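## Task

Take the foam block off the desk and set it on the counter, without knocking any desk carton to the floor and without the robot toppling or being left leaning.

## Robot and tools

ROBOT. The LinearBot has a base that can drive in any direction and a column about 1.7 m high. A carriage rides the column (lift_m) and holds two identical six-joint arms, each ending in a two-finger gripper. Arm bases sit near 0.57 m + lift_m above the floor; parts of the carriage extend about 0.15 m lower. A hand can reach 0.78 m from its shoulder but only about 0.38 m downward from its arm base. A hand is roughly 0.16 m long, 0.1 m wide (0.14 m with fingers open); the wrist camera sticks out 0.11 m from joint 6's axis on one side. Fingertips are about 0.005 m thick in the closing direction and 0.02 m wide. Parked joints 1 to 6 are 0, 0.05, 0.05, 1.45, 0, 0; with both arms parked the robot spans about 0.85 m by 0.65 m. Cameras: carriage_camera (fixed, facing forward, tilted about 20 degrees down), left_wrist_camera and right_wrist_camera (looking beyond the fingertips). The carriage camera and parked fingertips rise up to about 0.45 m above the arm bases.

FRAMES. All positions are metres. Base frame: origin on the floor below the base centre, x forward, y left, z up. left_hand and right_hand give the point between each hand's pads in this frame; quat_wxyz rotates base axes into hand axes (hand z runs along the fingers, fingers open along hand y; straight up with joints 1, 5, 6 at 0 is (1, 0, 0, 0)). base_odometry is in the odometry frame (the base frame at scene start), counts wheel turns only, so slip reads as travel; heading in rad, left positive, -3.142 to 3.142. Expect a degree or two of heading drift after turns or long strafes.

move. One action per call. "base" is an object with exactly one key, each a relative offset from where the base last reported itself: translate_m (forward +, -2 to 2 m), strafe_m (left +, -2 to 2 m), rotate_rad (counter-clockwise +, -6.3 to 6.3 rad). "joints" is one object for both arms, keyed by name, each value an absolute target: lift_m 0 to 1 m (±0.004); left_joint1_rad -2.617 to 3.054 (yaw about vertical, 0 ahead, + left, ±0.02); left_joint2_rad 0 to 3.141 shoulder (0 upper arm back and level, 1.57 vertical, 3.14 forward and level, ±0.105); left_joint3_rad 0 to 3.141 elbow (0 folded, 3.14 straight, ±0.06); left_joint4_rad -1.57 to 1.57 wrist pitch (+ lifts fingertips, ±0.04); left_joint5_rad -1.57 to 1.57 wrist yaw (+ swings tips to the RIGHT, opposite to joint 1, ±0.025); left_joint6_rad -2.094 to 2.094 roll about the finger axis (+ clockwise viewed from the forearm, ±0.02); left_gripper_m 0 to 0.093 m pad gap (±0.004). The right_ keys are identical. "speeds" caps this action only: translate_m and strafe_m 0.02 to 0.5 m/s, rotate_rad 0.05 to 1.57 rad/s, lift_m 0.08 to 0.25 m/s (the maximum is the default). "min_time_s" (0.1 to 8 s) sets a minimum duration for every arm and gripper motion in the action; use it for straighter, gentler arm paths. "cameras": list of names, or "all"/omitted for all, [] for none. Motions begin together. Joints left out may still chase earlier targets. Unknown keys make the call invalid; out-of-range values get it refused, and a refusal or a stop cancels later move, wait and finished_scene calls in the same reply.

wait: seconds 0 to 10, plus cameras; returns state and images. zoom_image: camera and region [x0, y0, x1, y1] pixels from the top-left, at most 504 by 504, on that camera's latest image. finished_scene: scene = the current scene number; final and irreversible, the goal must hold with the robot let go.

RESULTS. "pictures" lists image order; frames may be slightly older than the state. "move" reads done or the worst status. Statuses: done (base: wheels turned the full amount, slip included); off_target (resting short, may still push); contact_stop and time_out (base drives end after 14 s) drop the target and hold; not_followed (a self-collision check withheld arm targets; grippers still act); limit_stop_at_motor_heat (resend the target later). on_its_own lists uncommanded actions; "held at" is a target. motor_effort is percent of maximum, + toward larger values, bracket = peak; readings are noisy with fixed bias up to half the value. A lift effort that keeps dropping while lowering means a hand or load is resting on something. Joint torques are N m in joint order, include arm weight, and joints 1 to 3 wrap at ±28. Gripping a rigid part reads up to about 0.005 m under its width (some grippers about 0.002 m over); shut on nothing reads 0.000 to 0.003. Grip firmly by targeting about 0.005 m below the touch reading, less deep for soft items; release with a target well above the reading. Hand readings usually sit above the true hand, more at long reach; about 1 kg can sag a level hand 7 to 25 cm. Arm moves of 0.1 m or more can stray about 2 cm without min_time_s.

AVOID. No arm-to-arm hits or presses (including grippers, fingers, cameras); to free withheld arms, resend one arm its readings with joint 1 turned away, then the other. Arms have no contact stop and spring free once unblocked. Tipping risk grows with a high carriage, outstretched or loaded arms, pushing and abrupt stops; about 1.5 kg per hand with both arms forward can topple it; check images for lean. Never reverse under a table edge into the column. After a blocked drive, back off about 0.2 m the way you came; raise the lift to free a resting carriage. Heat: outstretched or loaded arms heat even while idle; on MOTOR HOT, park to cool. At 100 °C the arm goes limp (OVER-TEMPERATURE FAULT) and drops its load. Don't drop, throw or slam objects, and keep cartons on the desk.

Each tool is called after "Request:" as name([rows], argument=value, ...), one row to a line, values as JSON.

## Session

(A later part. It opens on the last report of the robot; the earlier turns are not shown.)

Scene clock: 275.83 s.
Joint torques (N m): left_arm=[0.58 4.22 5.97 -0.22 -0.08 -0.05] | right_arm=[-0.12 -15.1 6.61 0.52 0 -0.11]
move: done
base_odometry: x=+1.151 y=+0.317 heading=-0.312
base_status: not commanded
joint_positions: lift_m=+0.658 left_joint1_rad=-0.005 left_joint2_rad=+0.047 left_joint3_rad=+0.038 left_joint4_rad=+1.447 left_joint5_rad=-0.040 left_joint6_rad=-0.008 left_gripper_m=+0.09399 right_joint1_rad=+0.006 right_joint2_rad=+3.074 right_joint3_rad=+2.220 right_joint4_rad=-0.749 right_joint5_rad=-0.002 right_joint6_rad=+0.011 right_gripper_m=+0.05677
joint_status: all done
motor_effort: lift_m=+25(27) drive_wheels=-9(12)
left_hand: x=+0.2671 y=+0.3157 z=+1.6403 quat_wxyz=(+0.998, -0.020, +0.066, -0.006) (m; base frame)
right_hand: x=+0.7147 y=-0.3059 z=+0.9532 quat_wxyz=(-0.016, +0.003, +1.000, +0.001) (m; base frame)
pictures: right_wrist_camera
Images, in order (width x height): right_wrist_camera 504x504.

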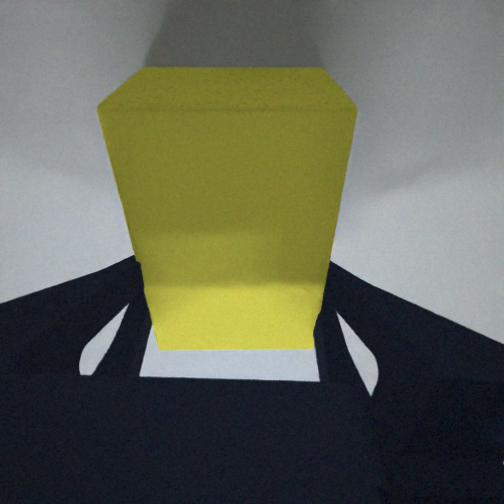

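Request:
move(joints={"lift_m": 0.662}, speeds={"lift_m": 0.08}, cameras=[])

Request:
move(joints={"right_gripper_m": 0.065}, min_time_s=1, cameras=[])

Request:
move(joints={"right_gripper_m": 0.09}, min_time_s=1, cameras=["right_wrist_camera"])

Request:
move(joints={"lift_m": 0.78}, speeds={"lift_m": 0.12}, cameras=["carriage_camera", "right_wrist_camera"])

Scene clock: 282.63 s.
Joint torques (N m): left_arm=[0.59 4.25 6.01 -0.21 -0.07 -0.04] | right_arm=[-0.1 -15.09 6.64 0.44 0.01 -0.12]
move: done
base_odometry: x=+1.151 y=+0.317 heading=-0.312
base_status: not commanded
joint_positions: lift_m=+0.662 left_joint1_rad=-0.005 left_joint2_rad=+0.047 left_joint3_rad=+0.038 left_joint4_rad=+1.447 left_joint5_rad=-0.040 left_joint6_rad=-0.008 left_gripper_m=+0.09399 right_joint1_rad=+0.006 right_joint2_rad=+3.074 right_joint3_rad=+2.220 right_joint4_rad=-0.741 right_joint5_rad=-0.002 right_joint6_rad=+0.011 right_gripper_m=+0.05677
joint_status: all done
motor_effort: lift_m=+31(35) drive_wheels=+7(12)
left_hand: x=+0.2671 y=+0.3157 z=+1.6437 quat_wxyz=(+0.998, -0.020, +0.066, -0.006) (m; base frame)
right_hand: x=+0.7166 y=-0.3059 z=+0.9566 quat_wxyz=(-0.012, +0.003, +1.000, +0.001) (m; base frame)
pictures: none
No camera images: "cameras" was empty.

Scene clock: 283.93 s.
Joint torques (N m): left_arm=[0.58 4.22 5.97 -0.22 -0.08 -0.05] | right_arm=[-0.12 -15.12 6.65 0.45 0.01 -0.11]
move: done
base_odometry: x=+1.151 y=+0.317 heading=-0.312
base_status: not commanded
joint_positions: lift_m=+0.662 left_joint1_rad=-0.005 left_joint2_rad=+0.047 left_joint3_rad=+0.038 left_joint4_rad=+1.447 left_joint5_rad=-0.040 left_joint6_rad=-0.008 left_gripper_m=+0.09399 right_joint1_rad=+0.006 right_joint2_rad=+3.074 right_joint3_rad=+2.220 right_joint4_rad=-0.741 right_joint5_rad=-0.002 right_joint6_rad=+0.011 right_gripper_m=+0.06494
joint_status: all done
motor_effort: lift_m=+31(32) drive_wheels=+6(10)
left_hand: x=+0.2671 y=+0.3157 z=+1.6437 quat_wxyz=(+0.998, -0.020, +0.066, -0.006) (m; base frame)
right_hand: x=+0.7166 y=-0.3059 z=+0.9566 quat_wxyz=(-0.012, +0.003, +1.000, +0.001) (m; base frame)
pictures: none
No camera images: "cameras" was empty.

Scene clock: 285.23 s.
Joint torques (N m): left_arm=[0.61 4.22 5.98 -0.22 -0.08 -0.05] | right_arm=[-0.14 -15.12 6.65 0.45 0 -0.13]
move: done
base_odometry: x=+1.151 y=+0.317 heading=-0.312
base_status: not commanded
joint_positions: lift_m=+0.662 left_joint1_rad=-0.005 left_joint2_rad=+0.047 left_joint3_rad=+0.038 left_joint4_rad=+1.447 left_joint5_rad=-0.040 left_joint6_rad=-0.008 left_gripper_m=+0.09399 right_joint1_rad=+0.006 right_joint2_rad=+3.074 right_joint3_rad=+2.220 right_joint4_rad=-0.741 right_joint5_rad=-0.002 right_joint6_rad=+0.011 right_gripper_m=+0.08992
joint_status: all done
motor_effort: lift_m=+31(32) drive_wheels=+8(9)
left_hand: x=+0.2671 y=+0.3157 z=+1.6437 quat_wxyz=(+0.998, -0.020, +0.066, -0.006) (m; base frame)
right_hand: x=+0.7166 y=-0.3059 z=+0.9566 quat_wxyz=(-0.012, +0.003, +1.000, +0.001) (m; base frame)
pictures: right_wrist_camera
Images, in order (width x height): right_wrist_camera 504x504.

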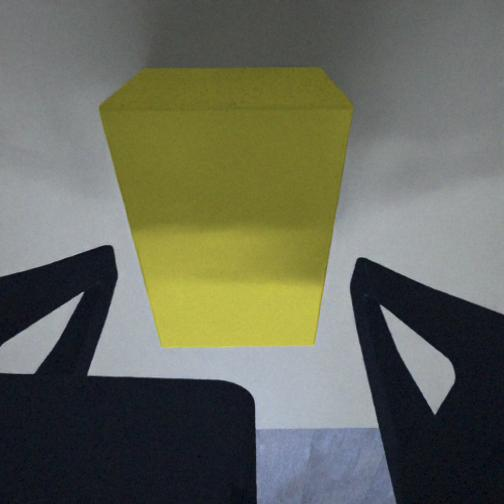

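Scene clock: 286.63 s.
Joint torques (N m): left_arm=[0.81 4.3 6.02 -0.22 -0.08 -0.05] | right_arm=[-0.1 -15.43 6.61 0.41 0 -0.12]
move: done
base_odometry: x=+1.151 y=+0.317 heading=-0.312
base_status: not commanded
joint_positions: lift_m=+0.780 left_joint1_rad=-0.005 left_joint2_rad=+0.047 left_joint3_rad=+0.038 left_joint4_rad=+1.447 left_joint5_rad=-0.040 left_joint6_rad=-0.008 left_gripper_m=+0.09399 right_joint1_rad=+0.006 right_joint2_rad=+3.077 right_joint3_rad=+2.220 right_joint4_rad=-0.738 right_joint5_rad=-0.002 right_joint6_rad=+0.011 right_gripper_m=+0.08992
joint_status: all done
motor_effort: lift_m=+31(37) drive_wheels=+4(12)
left_hand: x=+0.2671 y=+0.3157 z=+1.7618 quat_wxyz=(+0.998, -0.020, +0.066, -0.006) (m; base frame)
right_hand: x=+0.7162 y=-0.3059 z=+1.0732 quat_wxyz=(-0.012, +0.003, +1.000, +0.001) (m; base frame)
pictures: carriage_camera, right_wrist_camera
Images, in order (width x height): carriage_camera 504x504, right_wrist_camera 504x504.

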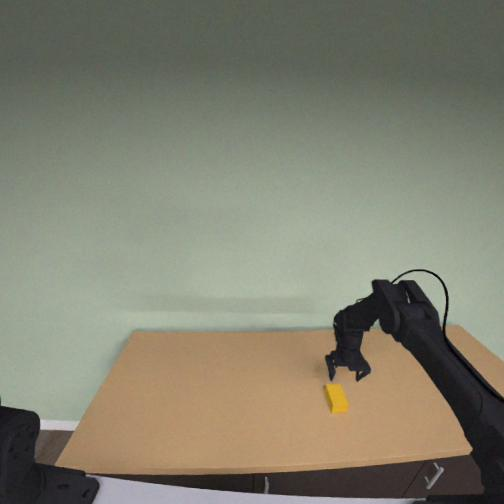

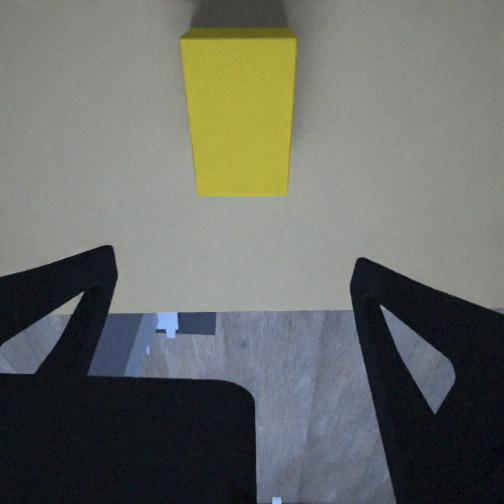

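Request:
finished_scene(scene=2)

The scene is finished: the task was done.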